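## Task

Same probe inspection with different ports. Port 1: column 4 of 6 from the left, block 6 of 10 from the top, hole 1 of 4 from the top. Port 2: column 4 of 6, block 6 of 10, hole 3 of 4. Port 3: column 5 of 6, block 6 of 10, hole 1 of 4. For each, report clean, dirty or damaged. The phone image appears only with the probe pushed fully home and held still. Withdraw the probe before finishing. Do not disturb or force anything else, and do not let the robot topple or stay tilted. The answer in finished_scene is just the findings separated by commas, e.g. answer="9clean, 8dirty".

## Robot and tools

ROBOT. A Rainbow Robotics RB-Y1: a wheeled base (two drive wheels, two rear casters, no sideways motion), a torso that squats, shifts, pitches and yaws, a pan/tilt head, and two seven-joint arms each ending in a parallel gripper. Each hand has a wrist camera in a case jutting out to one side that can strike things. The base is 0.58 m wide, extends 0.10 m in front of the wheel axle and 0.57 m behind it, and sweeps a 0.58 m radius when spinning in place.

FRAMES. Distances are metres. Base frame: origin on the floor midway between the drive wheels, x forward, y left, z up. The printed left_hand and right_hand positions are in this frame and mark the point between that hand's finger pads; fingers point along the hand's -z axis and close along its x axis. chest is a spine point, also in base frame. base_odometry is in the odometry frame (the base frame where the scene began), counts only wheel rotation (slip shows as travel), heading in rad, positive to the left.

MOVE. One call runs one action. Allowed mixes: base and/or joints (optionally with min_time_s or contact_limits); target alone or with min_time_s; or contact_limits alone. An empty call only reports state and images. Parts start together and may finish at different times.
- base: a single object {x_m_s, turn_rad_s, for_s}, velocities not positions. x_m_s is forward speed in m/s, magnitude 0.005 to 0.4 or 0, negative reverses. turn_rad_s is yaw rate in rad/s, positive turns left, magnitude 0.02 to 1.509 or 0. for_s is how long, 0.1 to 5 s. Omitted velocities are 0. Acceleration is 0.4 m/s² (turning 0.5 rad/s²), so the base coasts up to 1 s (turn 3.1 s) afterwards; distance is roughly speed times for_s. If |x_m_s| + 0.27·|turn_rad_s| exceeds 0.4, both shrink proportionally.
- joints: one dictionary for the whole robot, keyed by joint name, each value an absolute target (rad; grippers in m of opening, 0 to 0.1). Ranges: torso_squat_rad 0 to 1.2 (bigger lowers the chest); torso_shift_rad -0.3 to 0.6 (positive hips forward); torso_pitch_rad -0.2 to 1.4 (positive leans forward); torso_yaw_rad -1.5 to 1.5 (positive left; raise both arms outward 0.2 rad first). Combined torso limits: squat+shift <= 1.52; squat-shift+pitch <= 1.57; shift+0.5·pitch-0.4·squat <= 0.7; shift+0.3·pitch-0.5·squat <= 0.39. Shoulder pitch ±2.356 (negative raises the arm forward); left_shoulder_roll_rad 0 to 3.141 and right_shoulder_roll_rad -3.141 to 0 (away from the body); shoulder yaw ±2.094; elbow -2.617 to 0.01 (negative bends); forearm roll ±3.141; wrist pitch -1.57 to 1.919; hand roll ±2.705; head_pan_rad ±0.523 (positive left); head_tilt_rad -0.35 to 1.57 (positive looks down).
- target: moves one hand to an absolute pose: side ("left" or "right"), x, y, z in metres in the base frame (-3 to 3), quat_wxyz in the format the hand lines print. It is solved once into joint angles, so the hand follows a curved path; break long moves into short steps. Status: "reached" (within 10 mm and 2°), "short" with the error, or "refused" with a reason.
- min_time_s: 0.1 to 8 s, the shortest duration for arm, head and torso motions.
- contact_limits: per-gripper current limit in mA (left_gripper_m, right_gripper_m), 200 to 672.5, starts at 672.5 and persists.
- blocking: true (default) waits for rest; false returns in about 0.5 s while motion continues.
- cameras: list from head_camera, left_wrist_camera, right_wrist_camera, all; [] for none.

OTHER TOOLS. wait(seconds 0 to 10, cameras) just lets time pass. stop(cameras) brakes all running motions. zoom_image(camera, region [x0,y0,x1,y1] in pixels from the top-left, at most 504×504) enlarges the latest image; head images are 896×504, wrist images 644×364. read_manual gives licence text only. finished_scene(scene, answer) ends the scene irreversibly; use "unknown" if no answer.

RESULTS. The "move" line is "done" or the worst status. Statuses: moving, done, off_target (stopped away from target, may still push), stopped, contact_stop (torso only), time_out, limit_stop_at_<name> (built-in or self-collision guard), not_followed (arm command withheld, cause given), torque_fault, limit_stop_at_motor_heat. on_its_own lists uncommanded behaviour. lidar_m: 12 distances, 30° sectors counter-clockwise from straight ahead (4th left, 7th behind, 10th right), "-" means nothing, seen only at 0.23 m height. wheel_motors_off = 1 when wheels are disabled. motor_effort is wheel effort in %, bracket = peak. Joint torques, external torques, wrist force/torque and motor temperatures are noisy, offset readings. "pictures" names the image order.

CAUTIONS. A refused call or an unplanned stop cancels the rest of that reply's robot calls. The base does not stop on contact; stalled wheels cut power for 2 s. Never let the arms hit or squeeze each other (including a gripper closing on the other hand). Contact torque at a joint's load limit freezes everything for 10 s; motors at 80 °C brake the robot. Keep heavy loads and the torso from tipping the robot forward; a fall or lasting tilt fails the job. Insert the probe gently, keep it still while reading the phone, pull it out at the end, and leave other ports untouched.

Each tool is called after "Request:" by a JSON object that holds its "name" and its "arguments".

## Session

Request:
{"name": "move", "arguments": {}}

Request:
{"name": "zoom_image", "arguments": {"camera": "head_camera", "region": [500, 90, 896, 400]}}

Request:
{"name": "zoom_image", "arguments": {"camera": "right_wrist_camera", "region": [240, 0, 440, 200]}}

Scene clock: 0.00 s.
Joint torques (N m): no reading
External joint torques (N m): no reading
Motor temperatures (°C): left_arm=[30 29 29 29 30 34 31] | right_arm=[26 30 26 28 38 36 32]
Wrist force (N): no reading
Wrist torque (N m): no reading
Wrist force, peak (N): no reading
base_odometry: x=+0.000 y=+0.000 heading=+0.000
lidar_m: 1.35 0.98 2.08 2.07 2.20 3.19 4.49 3.41 2.63 2.57 1.23 1.28
base_status: not commanded
joint_positions: torso_squat_rad=+0.350 torso_shift_rad=+0.000 torso_pitch_rad=+0.000 torso_yaw_rad=+0.000 left_shoulder_pitch_rad=+0.012 left_shoulder_roll_rad=+0.046 left_shoulder_yaw_rad=+0.037 left_elbow_rad=-0.298 left_forearm_roll_rad=-0.049 left_wrist_pitch_rad=-0.029 left_hand_roll_rad=+0.000 left_gripper_m=+0.100 right_shoulder_pitch_rad=+0.082 right_shoulder_roll_rad=-0.723 right_shoulder_yaw_rad=+0.552 right_elbow_rad=-2.380 right_forearm_roll_rad=+0.756 right_wrist_pitch_rad=+0.871 right_hand_roll_rad=+0.354 right_gripper_m=+0.046 head_pan_rad=+0.000 head_tilt_rad=+0.400
joint_status: not commanded
wheel_motors_off: 0
motor_effort: left_wheel=+2 right_wheel=-1
chest: x=-0.2280 y=+0.0003 z=+1.2475 quat_wxyz=(+1.000, +0.000, +0.000, +0.000) (m; base frame)
left_hand: x=-0.0859 y=+0.2604 z=+0.5787 quat_wxyz=(+0.987, +0.029, -0.157, -0.008) (m; base frame)
right_hand: x=+0.1856 y=-0.2033 z=+1.1458 quat_wxyz=(+0.497, -0.491, -0.502, +0.510) (m; base frame)
pictures: head_camera, left_wrist_camera, right_wrist_camera

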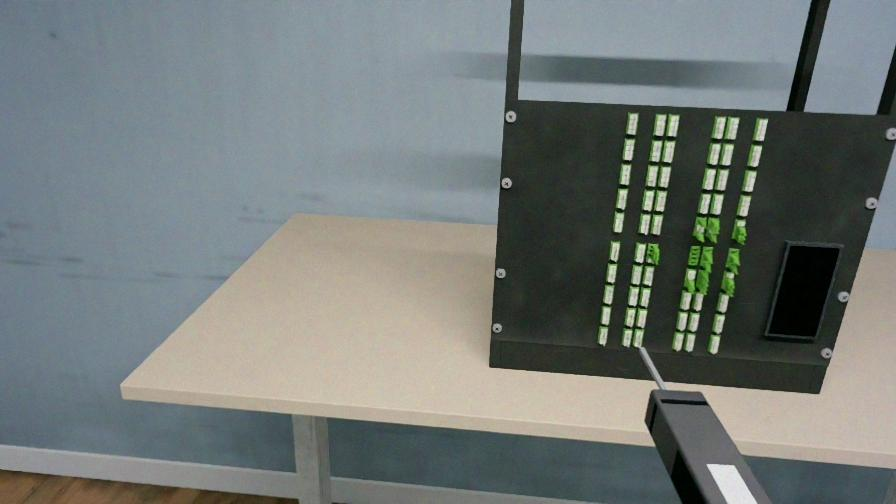

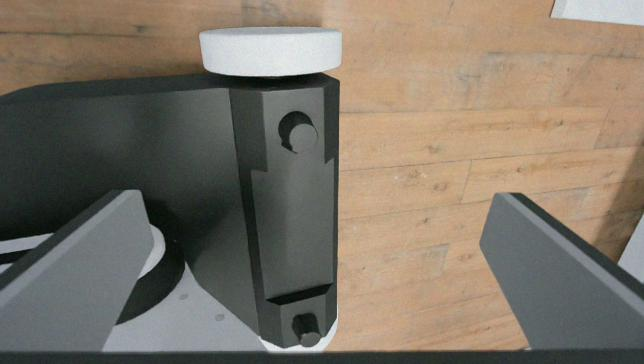

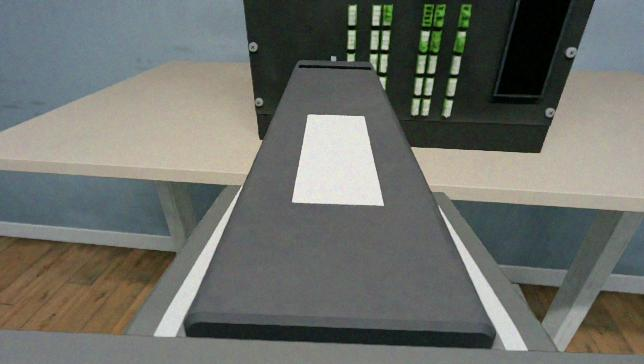

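Scaled by 1.273 from the camera's 896x504 image, which has a finer 1280x720 frame.

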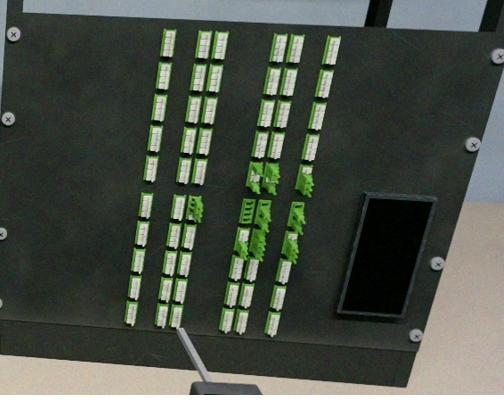

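Scaled by 2.520 from the camera's 644x364 image, which has a finer 1265x715 frame.

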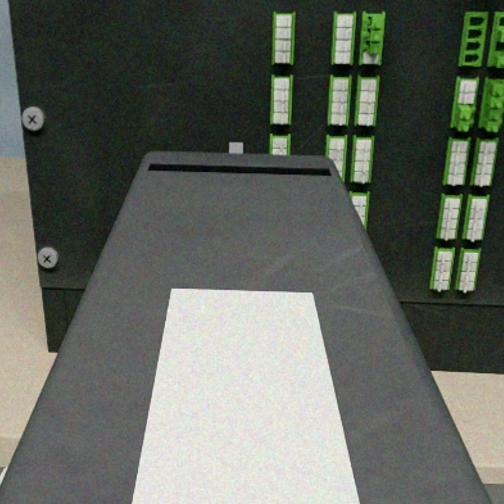

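Request:
{"name": "move", "arguments": {"target": {"side":"right","x":0.24,"y":-0.27,"z":1.16,"quat_wxyz":[0.5103,-0.5338,-0.4873,0.4659]}, "min_time_s": 2, "cameras": []}}

Request:
{"name": "move", "arguments": {"joints": {"head_pan_rad":-0.4}, "cameras": []}}

Request:
{"name": "move", "arguments": {"target": {"side":"right","x":0.31,"y":-0.295,"z":1.164,"quat_wxyz":[0.5103,-0.5338,-0.4873,0.4659]}, "min_time_s": 2, "cameras": ["head_camera","right_wrist_camera"]}}

Request:
{"name": "zoom_image", "arguments": {"camera": "right_wrist_camera", "region": [270, 0, 410, 100]}}

Request:
{"name": "zoom_image", "arguments": {"camera": "head_camera", "region": [400, 200, 500, 300]}}

Request:
{"name": "zoom_image", "arguments": {"camera": "right_wrist_camera", "region": [280, 60, 400, 210]}}

Scene clock: 7.60 s.
Joint torques (N m): left_arm=[-3.38 1.28 -0.27 -1.89 -0.13 -0.61 -0.2] | right_arm=[-11.38 -8.64 -9.4 -7.99 1.71 -0.79 -0.21]
External joint torques (N m): left_arm=[-0.4 -0.23 -0.44 0.02 -0.15 0.09 -0.18] | right_arm=[-1.53 -0.93 -2.2 -0.32 0.37 -0.32 -0.2]
Motor temperatures (°C): left_arm=[30 29 29 29 30 34 31] | right_arm=[26 30 26 28 38 36 32]
Wrist force (N): left_arm=[-3.0 -0.6 -8.1] | right_arm=[-3.2 11.9 -0.5]
Wrist torque (N m): left_arm=[-0.06 -0.20 0.13] | right_arm=[-0.33 -0.09 0.15]
Wrist force, peak (N): left_arm=[-3.5 -0.4 -8.4] | right_arm=[-2.7 12.3 -0.7]
move: done
base_odometry: x=+0.000 y=+0.000 heading=+0.000
lidar_m: 1.35 0.98 2.09 2.07 2.20 3.19 4.49 3.41 2.63 2.57 1.24 1.29
base_status: not commanded
joint_positions: torso_squat_rad=+0.350 torso_shift_rad=+0.000 torso_pitch_rad=+0.000 torso_yaw_rad=+0.000 left_shoulder_pitch_rad=+0.012 left_shoulder_roll_rad=+0.046 left_shoulder_yaw_rad=+0.037 left_elbow_rad=-0.298 left_forearm_roll_rad=-0.049 left_wrist_pitch_rad=-0.029 left_hand_roll_rad=+0.000 left_gripper_m=+0.100 right_shoulder_pitch_rad=-0.014 right_shoulder_roll_rad=-0.759 right_shoulder_yaw_rad=+0.411 right_elbow_rad=-2.191 right_forearm_roll_rad=+0.723 right_wrist_pitch_rad=+0.812 right_hand_roll_rad=+0.247 right_gripper_m=+0.046 head_pan_rad=+0.000 head_tilt_rad=+0.400
joint_status: all done
wheel_motors_off: 0
motor_effort: left_wheel=+2(4) right_wheel=+0(3)
chest: x=-0.2280 y=+0.0003 z=+1.2475 quat_wxyz=(+1.000, +0.000, +0.000, +0.000) (m; base frame)
left_hand: x=-0.0859 y=+0.2604 z=+0.5787 quat_wxyz=(+0.987, +0.029, -0.157, -0.008) (m; base frame)
right_hand: x=+0.2398 y=-0.2699 z=+1.1595 quat_wxyz=(+0.511, -0.533, -0.487, +0.466) (m; base frame)
right_hand_status: reached (checked arc, planned for 2.0 s): 1 mm and 0.1 deg off.
pictures: none
No camera images: "cameras" was empty.

Scene clock: 8.53 s.
Joint torques (N m): left_arm=[-3.33 1.52 -0.24 -1.76 -0.1 -0.59 -0.18] | right_arm=[-11.76 -8.77 -9.35 -8.16 1.56 -0.94 -0.3]
External joint torques (N m): left_arm=[-0.36 0.01 -0.41 0.14 -0.11 0.1 -0.16] | right_arm=[-1.91 -1.06 -2.15 -0.49 0.22 -0.47 -0.29]
Motor temperatures (°C): left_arm=[30 29 29 29 30 34 31] | right_arm=[26 30 26 29 38 36 32]
Wrist force (N): left_arm=[-2.9 -0.6 -7.8] | right_arm=[-2.8 12.0 -0.4]
Wrist torque (N m): left_arm=[-0.04 -0.17 0.12] | right_arm=[-0.33 -0.02 0.16]
Wrist force, peak (N): left_arm=[-3.4 -0.4 -8.2] | right_arm=[-3.2 12.1 -0.3]
move: done
base_odometry: x=+0.000 y=+0.000 heading=+0.000
lidar_m: 1.35 0.98 2.09 2.07 2.20 3.19 4.49 3.40 2.62 2.57 1.24 1.28
base_status: not commanded
joint_positions: torso_squat_rad=+0.350 torso_shift_rad=+0.000 torso_pitch_rad=+0.000 torso_yaw_rad=+0.000 left_shoulder_pitch_rad=+0.012 left_shoulder_roll_rad=+0.046 left_shoulder_yaw_rad=+0.037 left_elbow_rad=-0.298 left_forearm_roll_rad=-0.049 left_wrist_pitch_rad=-0.029 left_hand_roll_rad=+0.000 left_gripper_m=+0.100 right_shoulder_pitch_rad=-0.014 right_shoulder_roll_rad=-0.759 right_shoulder_yaw_rad=+0.411 right_elbow_rad=-2.191 right_forearm_roll_rad=+0.723 right_wrist_pitch_rad=+0.812 right_hand_roll_rad=+0.247 right_gripper_m=+0.046 head_pan_rad=-0.400 head_tilt_rad=+0.400
joint_status: all done
wheel_motors_off: 0
motor_effort: left_wheel=+0(2) right_wheel=+0(2)
chest: x=-0.2280 y=+0.0003 z=+1.2475 quat_wxyz=(+1.000, +0.000, +0.000, +0.000) (m; base frame)
left_hand: x=-0.0859 y=+0.2604 z=+0.5787 quat_wxyz=(+0.987, +0.029, -0.157, -0.008) (m; base frame)
right_hand: x=+0.2398 y=-0.2699 z=+1.1595 quat_wxyz=(+0.511, -0.533, -0.487, +0.466) (m; base frame)
pictures: none
No camera images: "cameras" was empty.

Scene clock: 10.87 s.
Joint torques (N m): left_arm=[-3.15 1.33 -0.37 -1.9 -0.09 -0.7 -0.12] | right_arm=[-15.35 -10.72 -11.24 -7.74 1.42 -0.83 -0.28]
External joint torques (N m): left_arm=[-0.17 -0.19 -0.53 0 -0.1 -0.01 -0.11] | right_arm=[-1.73 -1.36 -2.86 -0.66 0.24 -0.44 -0.27]
Motor temperatures (°C): left_arm=[30 29 29 29 30 34 31] | right_arm=[26 30 26 29 38 36 32]
Wrist force (N): left_arm=[-3.2 -0.2 -7.5] | right_arm=[-3.2 11.7 -0.7]
Wrist torque (N m): left_arm=[-0.08 -0.24 0.14] | right_arm=[-0.30 -0.06 0.18]
Wrist force, peak (N): left_arm=[-3.5 -0.4 -8.1] | right_arm=[-3.0 12.4 -0.3]
move: done
base_odometry: x=+0.000 y=+0.000 heading=+0.000
lidar_m: 1.35 0.97 2.08 2.07 2.20 3.18 4.49 3.40 2.62 2.57 1.24 1.28
base_status: not commanded
joint_positions: torso_squat_rad=+0.350 torso_shift_rad=+0.000 torso_pitch_rad=+0.000 torso_yaw_rad=+0.000 left_shoulder_pitch_rad=+0.012 left_shoulder_roll_rad=+0.046 left_shoulder_yaw_rad=+0.037 left_elbow_rad=-0.298 left_forearm_roll_rad=-0.049 left_wrist_pitch_rad=-0.029 left_hand_roll_rad=+0.000 left_gripper_m=+0.100 right_shoulder_pitch_rad=-0.219 right_shoulder_roll_rad=-0.770 right_shoulder_yaw_rad=+0.392 right_elbow_rad=-1.910 right_forearm_roll_rad=+0.634 right_wrist_pitch_rad=+0.693 right_hand_roll_rad=+0.203 right_gripper_m=+0.046 head_pan_rad=-0.400 head_tilt_rad=+0.400
joint_status: all done
wheel_motors_off: 0
motor_effort: left_wheel=+0(3) right_wheel=+0(2)
chest: x=-0.2280 y=+0.0003 z=+1.2475 quat_wxyz=(+1.000, +0.000, +0.000, +0.000) (m; base frame)
left_hand: x=-0.0859 y=+0.2604 z=+0.5787 quat_wxyz=(+0.987, +0.029, -0.157, -0.008) (m; base frame)
right_hand: x=+0.3098 y=-0.2948 z=+1.1634 quat_wxyz=(+0.511, -0.533, -0.487, +0.466) (m; base frame)
right_hand_status: reached (checked arc, planned for 2.0 s): 1 mm and 0.1 deg off.
pictures: head_camera, right_wrist_camera

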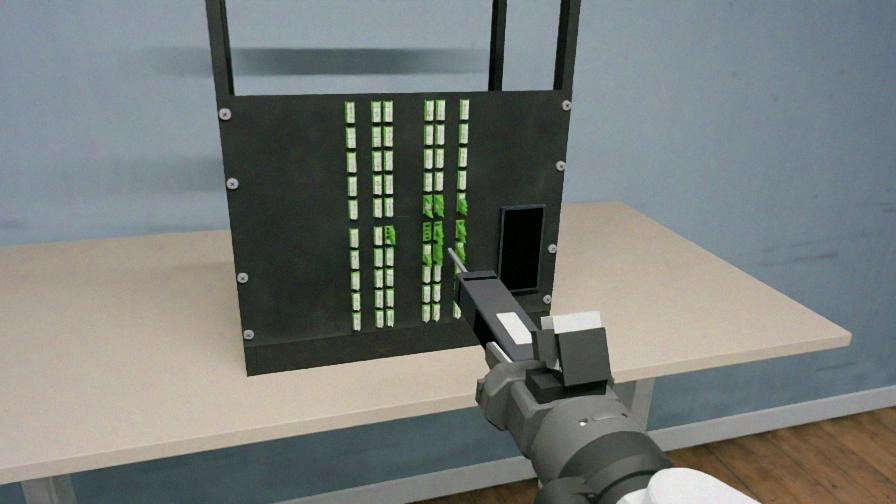

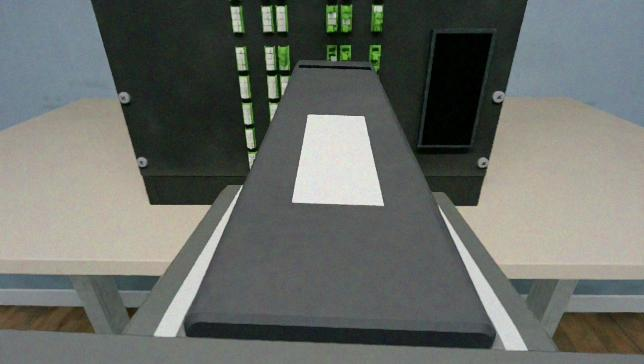

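Scaled by 3.600 from the camera's 644x364 image, which has a finer 1265x715 frame.

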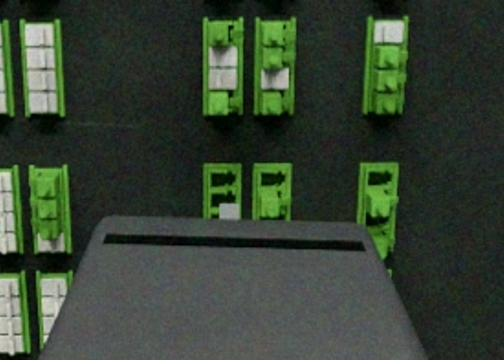

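Scaled by 5.040 from the camera's 896x504 image, which has a finer 1280x720 frame.

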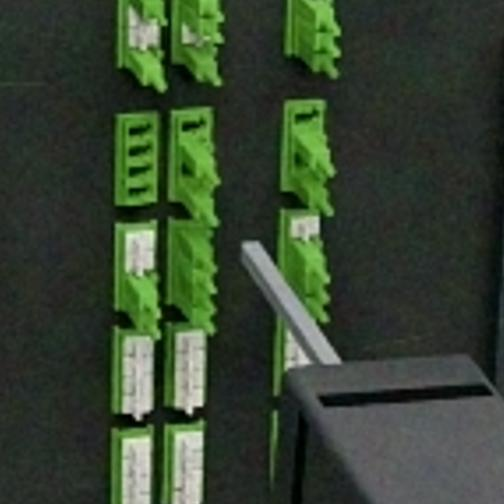

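Scaled by 3.360 from the camera's 644x364 image, which has a finer 1265x715 frame.

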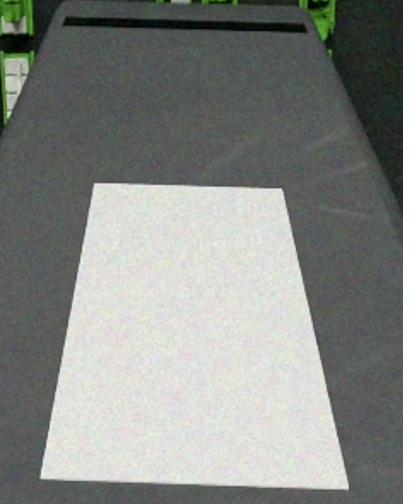

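Request:
{"name": "zoom_image", "arguments": {"camera": "right_wrist_camera", "region": [80, 0, 180, 220]}}

Request:
{"name": "zoom_image", "arguments": {"camera": "right_wrist_camera", "region": [410, 0, 540, 220]}}

Scaled by 2.291 from the camera's 644x364 image, which has a finer 1265x715 frame.

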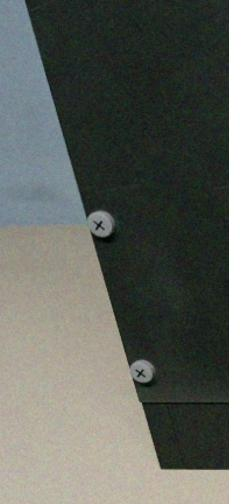

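Scaled by 2.291 from the camera's 644x364 image, which has a finer 1265x715 frame.

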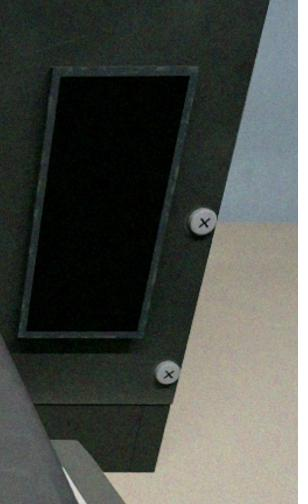

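Request:
{"name": "move", "arguments": {"target": {"side":"right","x":0.31,"y":-0.292,"z":1.172,"quat_wxyz":[0.5217,-0.5228,-0.4772,0.4763]}, "min_time_s": 1.5, "cameras": []}}

Request:
{"name": "move", "arguments": {"target": {"side":"right","x":0.36,"y":-0.298,"z":1.1742,"quat_wxyz":[0.5217,-0.5228,-0.4772,0.4763]}, "min_time_s": 2, "cameras": ["head_camera","right_wrist_camera"]}}

Request:
{"name": "zoom_image", "arguments": {"camera": "right_wrist_camera", "region": [270, 0, 410, 100]}}

Request:
{"name": "zoom_image", "arguments": {"camera": "head_camera", "region": [400, 200, 500, 300]}}

Scene clock: 18.83 s.
Joint torques (N m): left_arm=[-3.2 1.37 -0.18 -1.74 -0.08 -0.62 -0.17] | right_arm=[-16.36 -10.78 -8.46 -7.85 1.4 -0.58 0.12]
External joint torques (N m): left_arm=[-0.22 -0.15 -0.35 0.16 -0.1 0.07 -0.15] | right_arm=[-2.49 -1.1 0.3 -1.23 0.12 -0.08 0.13]
Motor temperatures (°C): left_arm=[30 29 29 29 30 34 31] | right_arm=[27 30 26 29 38 36 32]
Wrist force (N): left_arm=[-3.2 -0.5 -7.8] | right_arm=[-2.8 11.9 -1.0]
Wrist torque (N m): left_arm=[-0.06 -0.21 0.12] | right_arm=[-0.29 -0.04 0.16]
Wrist force, peak (N): left_arm=[-3.7 -0.3 -8.3] | right_arm=[-3.0 12.2 -0.5]
move: done
base_odometry: x=+0.000 y=+0.000 heading=+0.000
lidar_m: 1.35 0.98 2.09 2.07 2.20 3.19 4.49 3.41 2.62 2.57 1.23 1.28
base_status: not commanded
joint_positions: torso_squat_rad=+0.350 torso_shift_rad=+0.000 torso_pitch_rad=+0.000 torso_yaw_rad=+0.000 left_shoulder_pitch_rad=+0.012 left_shoulder_roll_rad=+0.046 left_shoulder_yaw_rad=+0.037 left_elbow_rad=-0.298 left_forearm_roll_rad=-0.049 left_wrist_pitch_rad=-0.029 left_hand_roll_rad=+0.000 left_gripper_m=+0.100 right_shoulder_pitch_rad=-0.255 right_shoulder_roll_rad=-0.818 right_shoulder_yaw_rad=+0.411 right_elbow_rad=-1.954 right_forearm_roll_rad=+0.509 right_wrist_pitch_rad=+0.762 right_hand_roll_rad=+0.264 right_gripper_m=+0.046 head_pan_rad=-0.400 head_tilt_rad=+0.400
joint_status: all done
wheel_motors_off: 0
motor_effort: left_wheel=-1(3) right_wheel=+0(3)
chest: x=-0.2280 y=+0.0003 z=+1.2475 quat_wxyz=(+1.000, +0.000, +0.000, +0.000) (m; base frame)
left_hand: x=-0.0859 y=+0.2604 z=+0.5787 quat_wxyz=(+0.987, +0.029, -0.157, -0.008) (m; base frame)
right_hand: x=+0.3099 y=-0.2921 z=+1.1715 quat_wxyz=(+0.522, -0.523, -0.477, +0.476) (m; base frame)
right_hand_status: reached (checked arc, planned for 1.5 s): 0 mm and 0.0 deg off.
pictures: none
No camera images: "cameras" was empty.

Scene clock: 21.17 s.
Joint torques (N m): left_arm=[-3.24 1.29 -0.38 -1.86 0.04 -0.62 -0.23] | right_arm=[-18.27 -8.93 -8.29 -6.76 1.3 -0.87 -0.26]
External joint torques (N m): left_arm=[-0.26 -0.23 -0.55 0.04 0.02 0.08 -0.22] | right_arm=[-1.68 1.21 0.62 -0.21 0.15 -0.38 -0.26]
Motor temperatures (°C): left_arm=[30 29 29 29 30 34 31] | right_arm=[27 30 26 29 38 36 32]
Wrist force (N): left_arm=[-3.1 -0.6 -7.5] | right_arm=[-2.5 12.0 -0.9]
Wrist torque (N m): left_arm=[-0.06 -0.24 0.12] | right_arm=[-0.34 0.02 0.20]
Wrist force, peak (N): left_arm=[-3.6 -0.9 -7.9] | right_arm=[-2.7 12.2 -1.2]
move: done
base_odometry: x=+0.000 y=+0.000 heading=+0.000
lidar_m: 1.35 0.97 2.09 2.06 2.19 3.18 4.49 3.41 2.62 2.57 1.24 1.27
base_status: not commanded
joint_positions: torso_squat_rad=+0.350 torso_shift_rad=+0.000 torso_pitch_rad=+0.000 torso_yaw_rad=+0.000 left_shoulder_pitch_rad=+0.012 left_shoulder_roll_rad=+0.046 left_shoulder_yaw_rad=+0.037 left_elbow_rad=-0.298 left_forearm_roll_rad=-0.049 left_wrist_pitch_rad=-0.029 left_hand_roll_rad=+0.000 left_gripper_m=+0.100 right_shoulder_pitch_rad=-0.412 right_shoulder_roll_rad=-0.775 right_shoulder_yaw_rad=+0.430 right_elbow_rad=-1.721 right_forearm_roll_rad=+0.482 right_wrist_pitch_rad=+0.666 right_hand_roll_rad=+0.259 right_gripper_m=+0.046 head_pan_rad=-0.400 head_tilt_rad=+0.400
joint_status: all done
wheel_motors_off: 0
motor_effort: left_wheel=+1(3) right_wheel=-2(2)
chest: x=-0.2280 y=+0.0003 z=+1.2475 quat_wxyz=(+1.000, +0.000, +0.000, +0.000) (m; base frame)
left_hand: x=-0.0859 y=+0.2604 z=+0.5787 quat_wxyz=(+0.987, +0.029, -0.157, -0.008) (m; base frame)
right_hand: x=+0.3599 y=-0.2983 z=+1.1739 quat_wxyz=(+0.522, -0.523, -0.477, +0.476) (m; base frame)
right_hand_status: reached (checked arc, planned for 2.0 s): 0 mm and 0.1 deg off.
pictures: head_camera, right_wrist_camera

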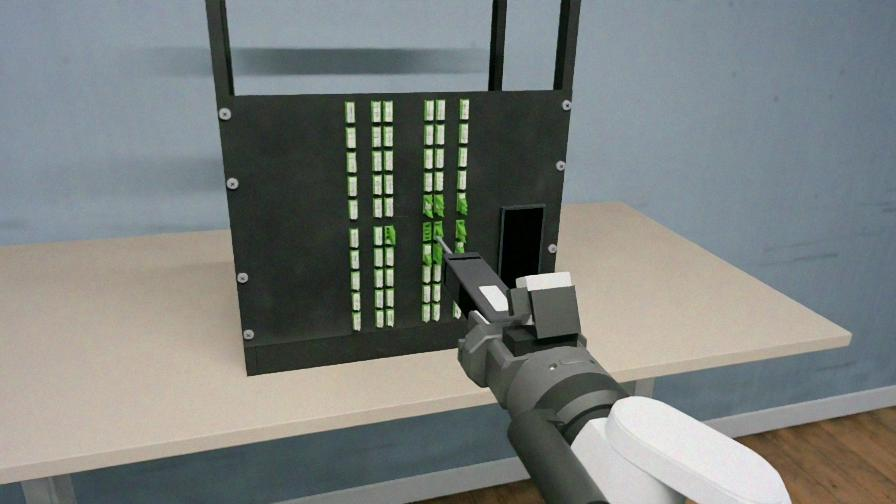

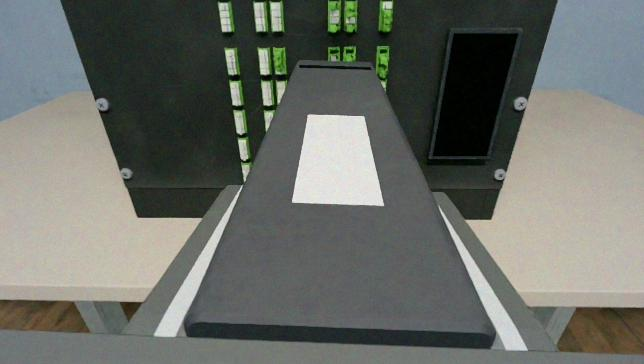

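Scaled by 3.600 from the camera's 644x364 image, which has a finer 1265x715 frame.

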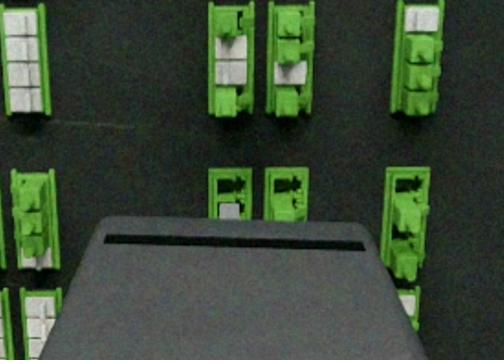

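Scaled by 5.040 from the camera's 896x504 image, which has a finer 1280x720 frame.

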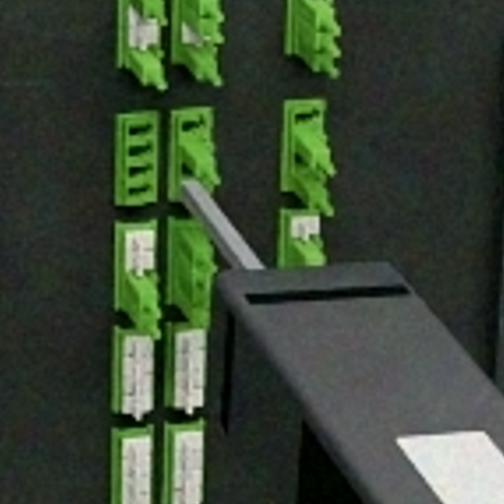

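Request:
{"name": "move", "arguments": {"target": {"side":"right","x":0.380,"y":-0.3001,"z":1.1748,"quat_wxyz":[0.5217,-0.5228,-0.4772,0.4763]}, "min_time_s": 1.5, "cameras": ["head_camera","right_wrist_camera"]}}

Request:
{"name": "zoom_image", "arguments": {"camera": "right_wrist_camera", "region": [310, 30, 360, 70]}}

Request:
{"name": "zoom_image", "arguments": {"camera": "head_camera", "region": [415, 210, 455, 250]}}

Scene clock: 24.27 s.
Joint torques (N m): left_arm=[-3.33 1.49 -0.29 -1.89 -0.09 -0.63 -0.24] | right_arm=[-20.08 -8.94 -8.36 -6.85 1.21 -0.99 -0.18]
External joint torques (N m): left_arm=[-0.35 -0.02 -0.46 0.02 -0.1 0.06 -0.23] | right_arm=[-2.4 1.34 0.46 -0.28 0.13 -0.5 -0.18]
Motor temperatures (°C): left_arm=[30 29 29 29 30 34 31] | right_arm=[27 30 26 29 38 36 32]
Wrist force (N): left_arm=[-3.1 -0.6 -7.0] | right_arm=[-2.7 12.1 -1.0]
Wrist torque (N m): left_arm=[-0.08 -0.20 0.11] | right_arm=[-0.32 -0.01 0.18]
Wrist force, peak (N): left_arm=[-3.7 -0.8 -8.0] | right_arm=[-3.0 12.1 -1.1]
move: done
base_odometry: x=+0.000 y=+0.000 heading=+0.000
lidar_m: 1.35 0.98 2.09 2.07 2.20 3.18 4.49 3.41 2.63 2.57 1.24 1.28
base_status: not commanded
joint_positions: torso_squat_rad=+0.350 torso_shift_rad=+0.000 torso_pitch_rad=+0.000 torso_yaw_rad=+0.000 left_shoulder_pitch_rad=+0.012 left_shoulder_roll_rad=+0.046 left_shoulder_yaw_rad=+0.037 left_elbow_rad=-0.298 left_forearm_roll_rad=-0.049 left_wrist_pitch_rad=-0.029 left_hand_roll_rad=+0.000 left_gripper_m=+0.100 right_shoulder_pitch_rad=-0.475 right_shoulder_roll_rad=-0.751 right_shoulder_yaw_rad=+0.436 right_elbow_rad=-1.617 right_forearm_roll_rad=+0.482 right_wrist_pitch_rad=+0.621 right_hand_roll_rad=+0.254 right_gripper_m=+0.046 head_pan_rad=-0.400 head_tilt_rad=+0.400
joint_status: all done
wheel_motors_off: 0
motor_effort: left_wheel=-1(5) right_wheel=+0(2)
chest: x=-0.2280 y=+0.0003 z=+1.2475 quat_wxyz=(+1.000, +0.000, +0.000, +0.000) (m; base frame)
left_hand: x=-0.0859 y=+0.2604 z=+0.5787 quat_wxyz=(+0.987, +0.029, -0.157, -0.008) (m; base frame)
right_hand: x=+0.3798 y=-0.3004 z=+1.1744 quat_wxyz=(+0.522, -0.523, -0.477, +0.476) (m; base frame)
right_hand_status: reached (checked arc, planned for 1.5 s): 0 mm and 0.1 deg off.
pictures: head_camera, right_wrist_camera

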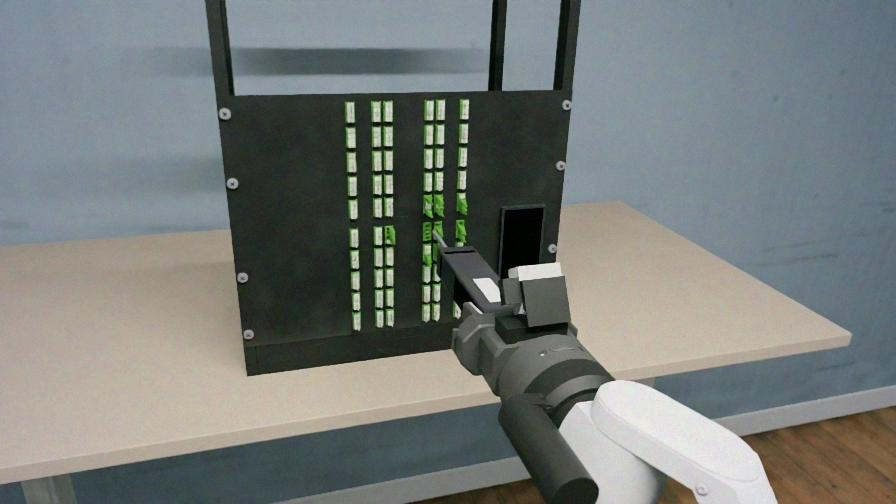

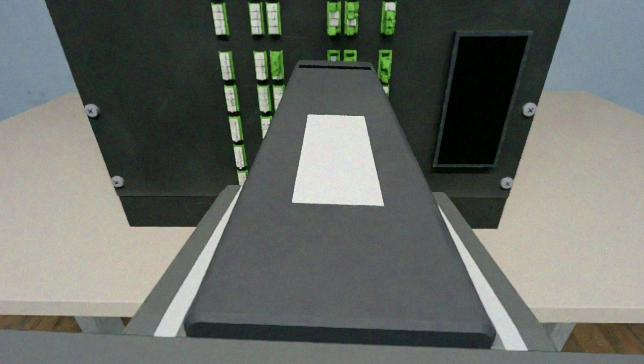

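Scaled by 10.080 from the camera's 644x364 image, which has a finer 1265x715 frame.

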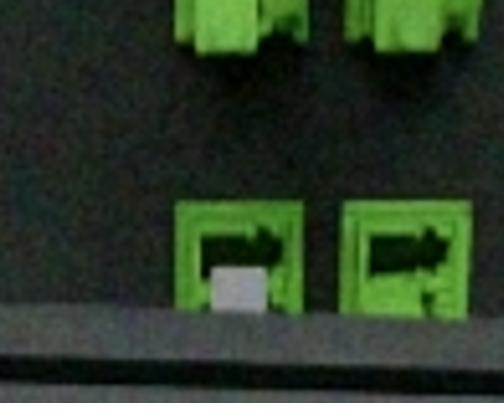

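Scaled by 12.600 from the camera's 896x504 image, which has a finer 1280x720 frame.

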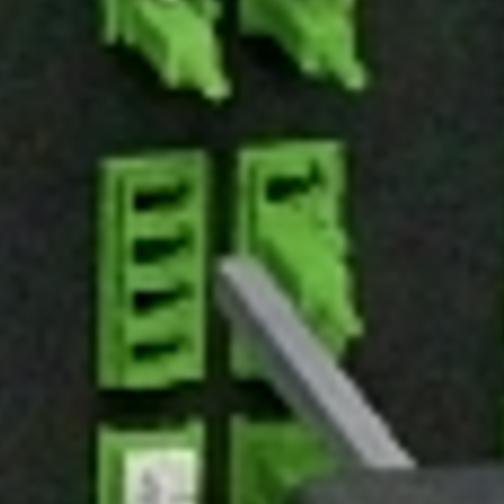

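Request:
{"name": "move", "arguments": {"target": {"side":"right","x":0.392,"y":-0.3011,"z":1.1747,"quat_wxyz":[0.5217,-0.5228,-0.4772,0.4763]}, "min_time_s": 1, "cameras": ["head_camera","right_wrist_camera"]}}

Request:
{"name": "zoom_image", "arguments": {"camera": "right_wrist_camera", "region": [310, 30, 360, 70]}}

Request:
{"name": "zoom_image", "arguments": {"camera": "head_camera", "region": [415, 210, 455, 250]}}

Scene clock: 27.23 s.
Joint torques (N m): left_arm=[-3.46 1.2 -0.37 -1.97 -0.02 -0.66 -0.2] | right_arm=[-21.11 -9.24 -8.24 -6.81 1.85 -0.9 -0.26]
External joint torques (N m): left_arm=[-0.49 -0.32 -0.53 -0.07 -0.03 0.03 -0.19] | right_arm=[-2.78 1.09 0.44 -0.2 0.82 -0.43 -0.25]
Motor temperatures (°C): left_arm=[30 29 29 29 30 34 31] | right_arm=[27 30 26 29 38 36 32]
Wrist force (N): left_arm=[-3.2 -0.2 -7.5] | right_arm=[-2.8 11.9 -1.0]
Wrist torque (N m): left_arm=[-0.09 -0.25 0.15] | right_arm=[-0.31 -0.04 0.17]
Wrist force, peak (N): left_arm=[-3.6 -0.4 -8.0] | right_arm=[-2.8 12.2 -0.9]
move: done
base_odometry: x=+0.000 y=+0.000 heading=+0.000
lidar_m: 1.35 0.98 2.09 2.07 2.20 3.19 4.49 3.41 2.62 2.57 1.23 1.28
base_status: not commanded
joint_positions: torso_squat_rad=+0.350 torso_shift_rad=+0.000 torso_pitch_rad=+0.000 torso_yaw_rad=+0.000 left_shoulder_pitch_rad=+0.012 left_shoulder_roll_rad=+0.046 left_shoulder_yaw_rad=+0.037 left_elbow_rad=-0.298 left_forearm_roll_rad=-0.049 left_wrist_pitch_rad=-0.029 left_hand_roll_rad=+0.000 left_gripper_m=+0.100 right_shoulder_pitch_rad=-0.513 right_shoulder_roll_rad=-0.734 right_shoulder_yaw_rad=+0.440 right_elbow_rad=-1.550 right_forearm_roll_rad=+0.487 right_wrist_pitch_rad=+0.591 right_hand_roll_rad=+0.248 right_gripper_m=+0.046 head_pan_rad=-0.400 head_tilt_rad=+0.400
joint_status: all done
wheel_motors_off: 0
motor_effort: left_wheel=+2(4) right_wheel=-1(2)
chest: x=-0.2280 y=+0.0003 z=+1.2475 quat_wxyz=(+1.000, +0.000, +0.000, +0.000) (m; base frame)
left_hand: x=-0.0859 y=+0.2604 z=+0.5787 quat_wxyz=(+0.987, +0.029, -0.157, -0.008) (m; base frame)
right_hand: x=+0.3919 y=-0.3014 z=+1.1743 quat_wxyz=(+0.522, -0.523, -0.477, +0.476) (m; base frame)
right_hand_status: reached (checked arc, planned for 1.0 s): 1 mm and 0.1 deg off.
pictures: head_camera, right_wrist_camera

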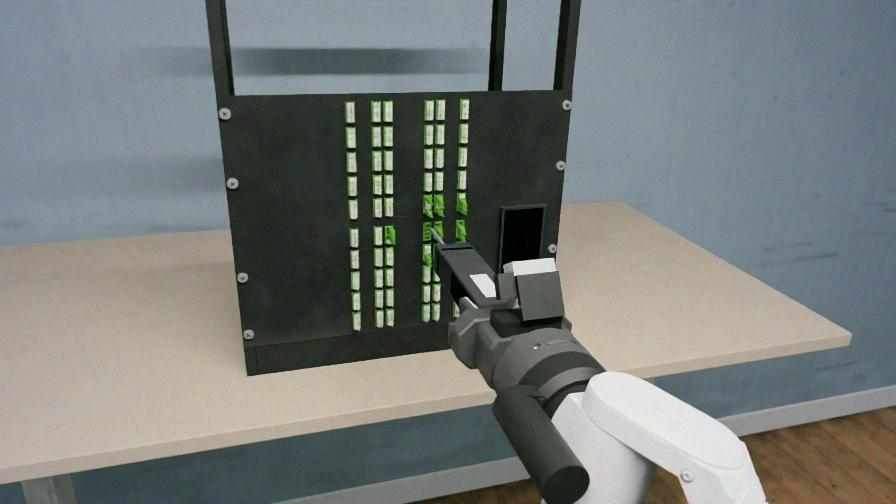

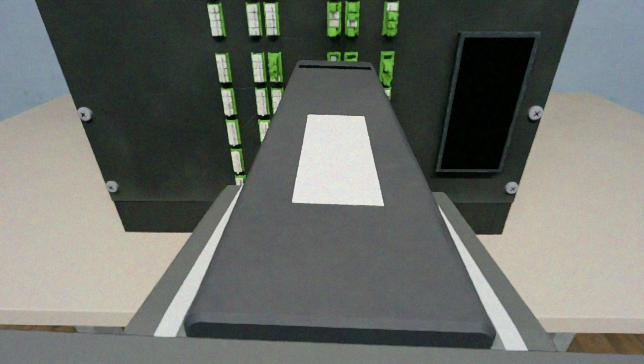

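Scaled by 10.080 from the camera's 644x364 image, which has a finer 1265x715 frame.

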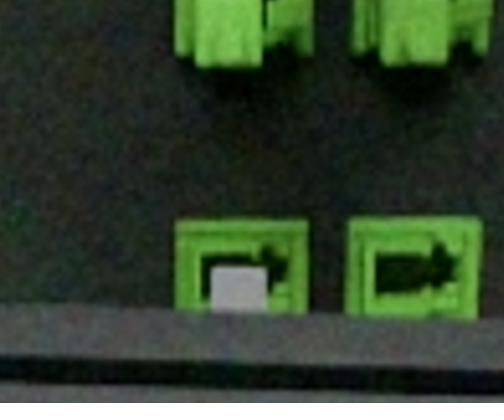

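Scaled by 12.600 from the camera's 896x504 image, which has a finer 1280x720 frame.

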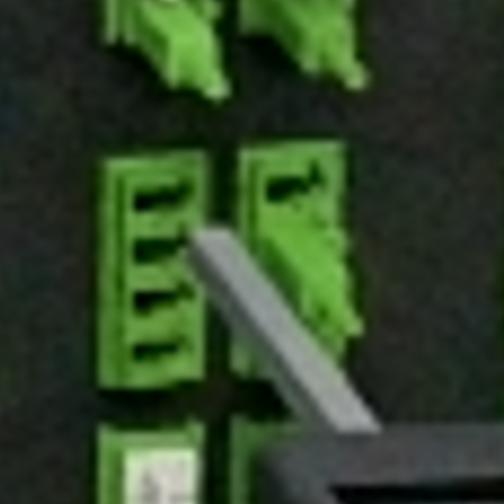

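Request:
{"name": "move", "arguments": {"target": {"side":"right","x":0.398,"y":-0.3014,"z":1.1741,"quat_wxyz":[0.5217,-0.5228,-0.4772,0.4763]}, "min_time_s": 1, "cameras": ["head_camera","right_wrist_camera"]}}

Request:
{"name": "zoom_image", "arguments": {"camera": "right_wrist_camera", "region": [310, 30, 360, 70]}}

Request:
{"name": "zoom_image", "arguments": {"camera": "head_camera", "region": [415, 210, 455, 250]}}

Scene clock: 30.37 s.
Joint torques (N m): left_arm=[-3.18 1.5 -0.15 -1.84 -0.07 -0.58 -0.13] | right_arm=[-21.17 -9.29 -8.63 -7.21 1.83 -0.89 -0.12]
External joint torques (N m): left_arm=[-0.21 -0.01 -0.31 0.06 -0.08 0.11 -0.12] | right_arm=[-2.53 1.06 -0.04 -0.57 0.82 -0.43 -0.11]
Motor temperatures (°C): left_arm=[30 29 29 29 30 34 31] | right_arm=[27 30 26 29 38 36 32]
Wrist force (N): left_arm=[-3.1 -0.6 -7.2] | right_arm=[-2.9 11.9 -1.1]
Wrist torque (N m): left_arm=[-0.03 -0.20 0.11] | right_arm=[-0.30 -0.04 0.18]
Wrist force, peak (N): left_arm=[-3.4 -0.6 -8.1] | right_arm=[-3.0 12.2 -1.1]
move: done
base_odometry: x=+0.000 y=+0.000 heading=+0.000
lidar_m: 1.35 0.98 2.08 2.07 2.20 3.18 4.49 3.40 2.62 2.57 1.24 1.28
base_status: not commanded
joint_positions: torso_squat_rad=+0.350 torso_shift_rad=+0.000 torso_pitch_rad=+0.000 torso_yaw_rad=+0.000 left_shoulder_pitch_rad=+0.012 left_shoulder_roll_rad=+0.046 left_shoulder_yaw_rad=+0.037 left_elbow_rad=-0.298 left_forearm_roll_rad=-0.049 left_wrist_pitch_rad=-0.029 left_hand_roll_rad=+0.000 left_gripper_m=+0.100 right_shoulder_pitch_rad=-0.531 right_shoulder_roll_rad=-0.724 right_shoulder_yaw_rad=+0.441 right_elbow_rad=-1.516 right_forearm_roll_rad=+0.492 right_wrist_pitch_rad=+0.576 right_hand_roll_rad=+0.245 right_gripper_m=+0.046 head_pan_rad=-0.400 head_tilt_rad=+0.400
joint_status: all done
wheel_motors_off: 0
motor_effort: left_wheel=+0(4) right_wheel=+0(3)
chest: x=-0.2280 y=+0.0003 z=+1.2475 quat_wxyz=(+1.000, +0.000, +0.000, +0.000) (m; base frame)
left_hand: x=-0.0859 y=+0.2604 z=+0.5787 quat_wxyz=(+0.987, +0.029, -0.157, -0.008) (m; base frame)
right_hand: x=+0.3975 y=-0.3017 z=+1.1737 quat_wxyz=(+0.522, -0.523, -0.477, +0.476) (m; base frame)
right_hand_status: reached (checked arc, planned for 1.0 s): 1 mm and 0.1 deg off.
pictures: head_camera, right_wrist_camera

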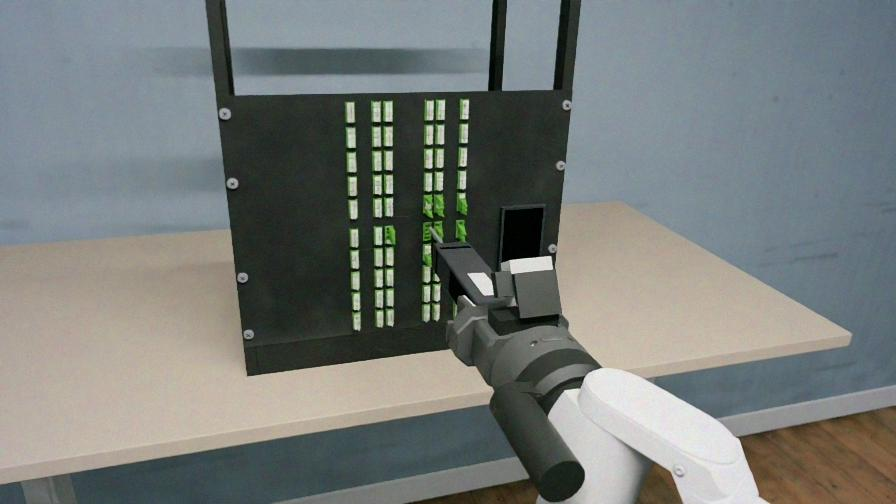

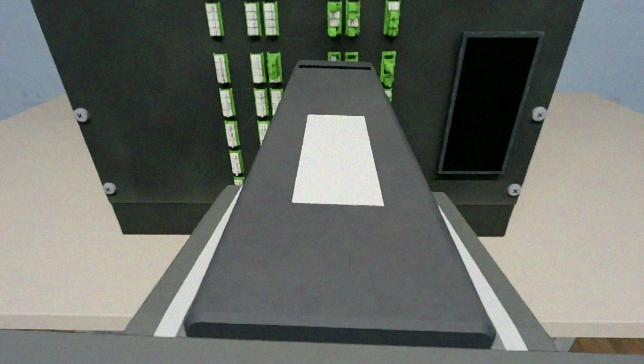

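Scaled by 10.080 from the camera's 644x364 image, which has a finer 1265x715 frame.

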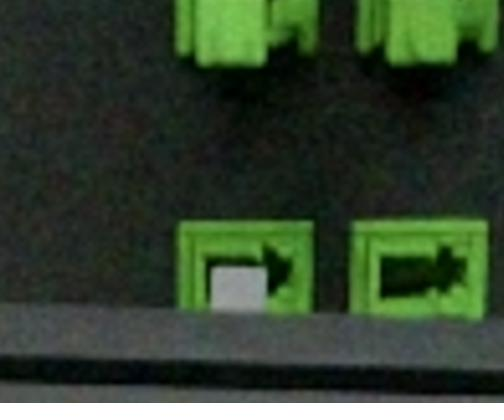

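Scaled by 12.600 from the camera's 896x504 image, which has a finer 1280x720 frame.

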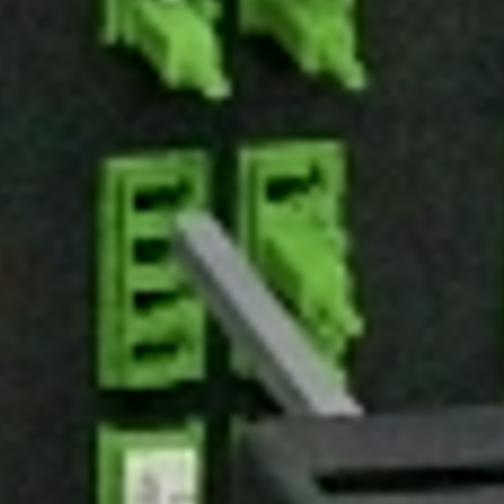

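Request:
{"name": "move", "arguments": {"target": {"side":"right","x":0.405,"y":-0.3017,"z":1.1735,"quat_wxyz":[0.5217,-0.5228,-0.4772,0.4763]}, "min_time_s": 1, "cameras": ["head_camera","right_wrist_camera"]}}

Request:
{"name": "zoom_image", "arguments": {"camera": "right_wrist_camera", "region": [310, 30, 360, 70]}}

Request:
{"name": "zoom_image", "arguments": {"camera": "head_camera", "region": [415, 210, 455, 250]}}

Scene clock: 33.17 s.
Joint torques (N m): left_arm=[-3.31 1.34 -0.32 -1.9 -0.06 -0.68 -0.2] | right_arm=[-21.32 -9.19 -7.79 -6.94 1.83 -0.83 -0.29]
External joint torques (N m): left_arm=[-0.34 -0.18 -0.49 0 -0.07 0.02 -0.18] | right_arm=[-2.31 1.17 0.69 -0.26 0.85 -0.38 -0.29]
Motor temperatures (°C): left_arm=[30 29 29 29 30 34 31] | right_arm=[27 30 26 29 38 36 32]
Wrist force (N): left_arm=[-3.1 -0.4 -7.7] | right_arm=[-2.9 11.8 -0.9]
Wrist torque (N m): left_arm=[-0.06 -0.22 0.13] | right_arm=[-0.29 -0.04 0.18]
Wrist force, peak (N): left_arm=[-3.6 -0.5 -8.0] | right_arm=[-3.0 12.2 -1.1]
move: done
base_odometry: x=+0.000 y=+0.000 heading=+0.000
lidar_m: 1.35 0.98 2.08 2.07 2.20 3.19 4.49 3.41 2.63 2.57 1.24 1.28
base_status: not commanded
joint_positions: torso_squat_rad=+0.350 torso_shift_rad=+0.000 torso_pitch_rad=+0.000 torso_yaw_rad=+0.000 left_shoulder_pitch_rad=+0.012 left_shoulder_roll_rad=+0.046 left_shoulder_yaw_rad=+0.037 left_elbow_rad=-0.298 left_forearm_roll_rad=-0.049 left_wrist_pitch_rad=-0.029 left_hand_roll_rad=+0.000 left_gripper_m=+0.100 right_shoulder_pitch_rad=-0.552 right_shoulder_roll_rad=-0.712 right_shoulder_yaw_rad=+0.442 right_elbow_rad=-1.475 right_forearm_roll_rad=+0.498 right_wrist_pitch_rad=+0.557 right_hand_roll_rad=+0.240 right_gripper_m=+0.046 head_pan_rad=-0.400 head_tilt_rad=+0.400
joint_status: all done
wheel_motors_off: 0
motor_effort: left_wheel=+1(4) right_wheel=-2(2)
chest: x=-0.2280 y=+0.0003 z=+1.2475 quat_wxyz=(+1.000, +0.000, +0.000, +0.000) (m; base frame)
left_hand: x=-0.0859 y=+0.2604 z=+0.5787 quat_wxyz=(+0.987, +0.029, -0.157, -0.008) (m; base frame)
right_hand: x=+0.4043 y=-0.3019 z=+1.1732 quat_wxyz=(+0.522, -0.523, -0.477, +0.477) (m; base frame)
right_hand_status: reached (checked arc, planned for 1.0 s): 1 mm and 0.1 deg off.
pictures: head_camera, right_wrist_camera

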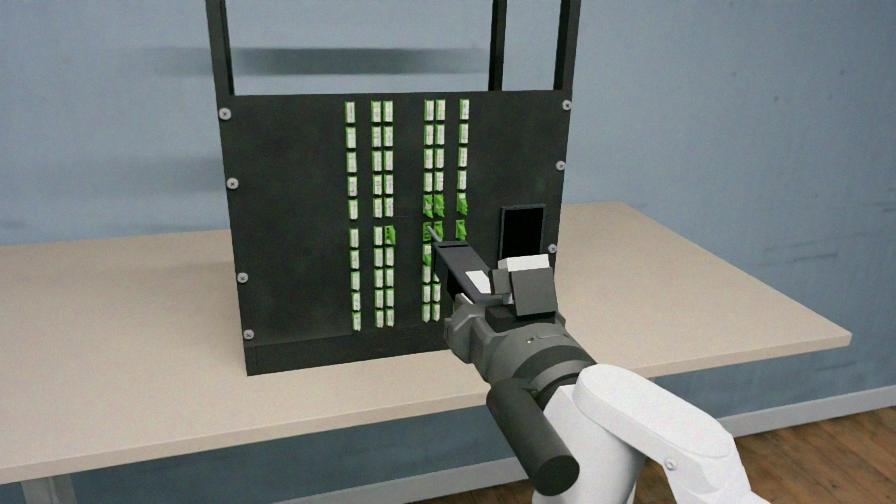

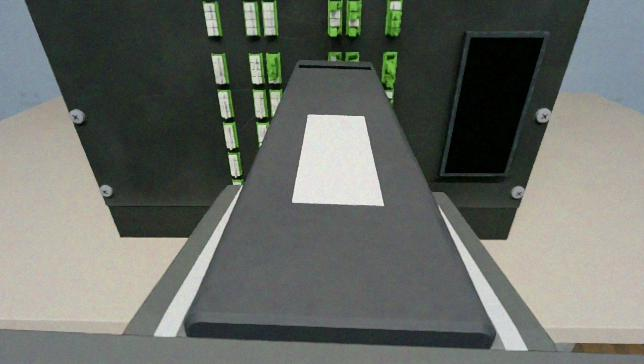

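Scaled by 10.080 from the camera's 644x364 image, which has a finer 1265x715 frame.

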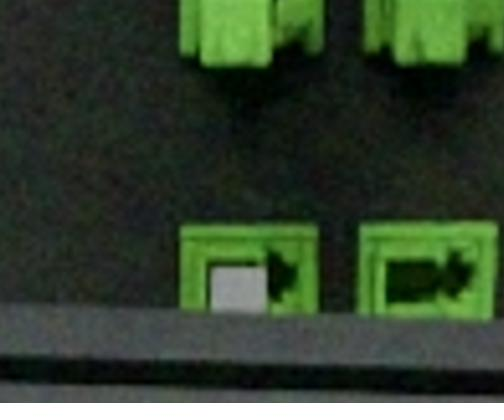

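Scaled by 12.600 from the camera's 896x504 image, which has a finer 1280x720 frame.

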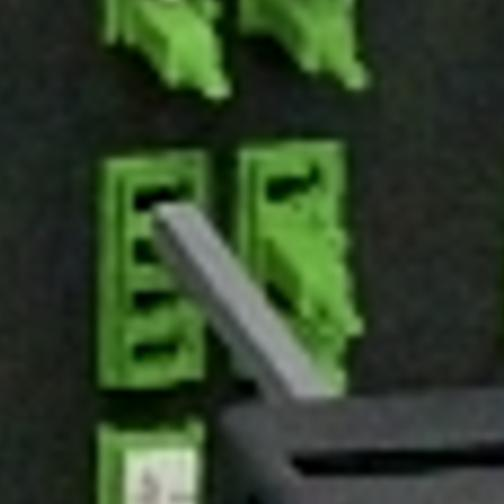

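Request:
{"name": "move", "arguments": {"target": {"side":"right","x":0.410,"y":-0.3021,"z":1.1729,"quat_wxyz":[0.5217,-0.5228,-0.4772,0.4763]}, "min_time_s": 1, "cameras": ["head_camera","right_wrist_camera"]}}

Request:
{"name": "zoom_image", "arguments": {"camera": "right_wrist_camera", "region": [310, 30, 360, 70]}}

Request:
{"name": "zoom_image", "arguments": {"camera": "head_camera", "region": [415, 210, 455, 250]}}

Scene clock: 35.60 s.
Joint torques (N m): left_arm=[-3.25 1.35 -0.34 -1.8 -0.11 -0.67 -0.1] | right_arm=[-22.02 -9.07 -7.73 -6.94 1.72 -0.81 -0.32]
External joint torques (N m): left_arm=[-0.28 -0.16 -0.51 0.1 -0.12 0.02 -0.08] | right_arm=[-2.72 1.29 0.64 -0.22 0.77 -0.36 -0.31]
Motor temperatures (°C): left_arm=[30 29 29 29 30 34 31] | right_arm=[27 30 26 29 38 36 32]
Wrist force (N): left_arm=[-2.8 -1.1 -7.4] | right_arm=[-2.7 11.8 -1.0]
Wrist torque (N m): left_arm=[0.00 -0.18 0.12] | right_arm=[-0.29 0.01 0.16]
Wrist force, peak (N): left_arm=[-3.4 -0.8 -8.4] | right_arm=[-2.9 12.2 -1.2]
move: done
base_odometry: x=+0.000 y=+0.000 heading=+0.000
lidar_m: 1.35 0.98 2.08 2.07 2.20 3.19 4.49 3.40 2.62 2.57 1.23 1.28
base_status: not commanded
joint_positions: torso_squat_rad=+0.350 torso_shift_rad=+0.000 torso_pitch_rad=+0.000 torso_yaw_rad=+0.000 left_shoulder_pitch_rad=+0.012 left_shoulder_roll_rad=+0.046 left_shoulder_yaw_rad=+0.037 left_elbow_rad=-0.298 left_forearm_roll_rad=-0.049 left_wrist_pitch_rad=-0.029 left_hand_roll_rad=+0.000 left_gripper_m=+0.100 right_shoulder_pitch_rad=-0.568 right_shoulder_roll_rad=-0.702 right_shoulder_yaw_rad=+0.442 right_elbow_rad=-1.442 right_forearm_roll_rad=+0.506 right_wrist_pitch_rad=+0.541 right_hand_roll_rad=+0.235 right_gripper_m=+0.046 head_pan_rad=-0.400 head_tilt_rad=+0.400
joint_status: all done
wheel_motors_off: 0
motor_effort: left_wheel=+1(2) right_wheel=-1(2)
chest: x=-0.2280 y=+0.0003 z=+1.2475 quat_wxyz=(+1.000, +0.000, +0.000, +0.000) (m; base frame)
left_hand: x=-0.0859 y=+0.2604 z=+0.5787 quat_wxyz=(+0.987, +0.029, -0.157, -0.008) (m; base frame)
right_hand: x=+0.4095 y=-0.3023 z=+1.1725 quat_wxyz=(+0.522, -0.523, -0.477, +0.477) (m; base frame)
right_hand_status: reached (checked arc, planned for 1.0 s): 1 mm and 0.1 deg off.
pictures: head_camera, right_wrist_camera

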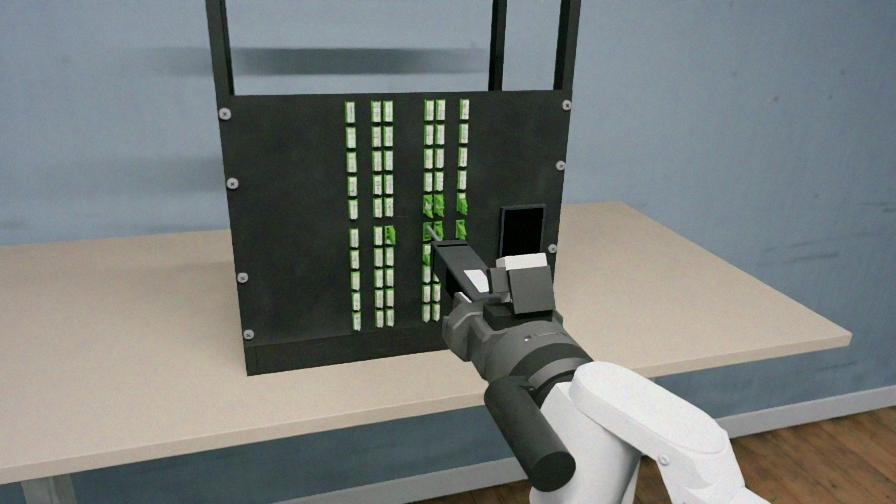

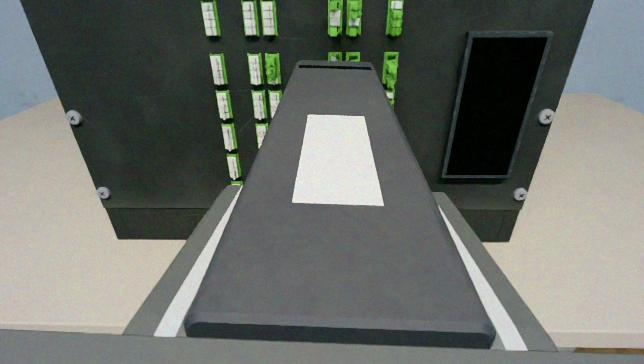

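Scaled by 10.080 from the camera's 644x364 image, which has a finer 1265x715 frame.

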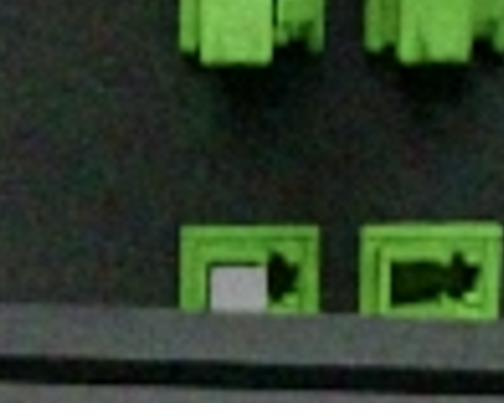

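Scaled by 12.600 from the camera's 896x504 image, which has a finer 1280x720 frame.

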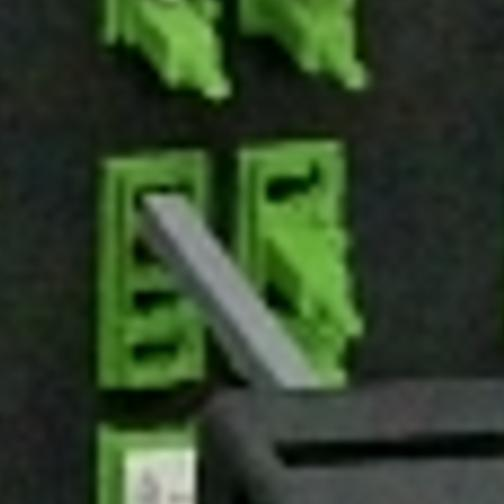

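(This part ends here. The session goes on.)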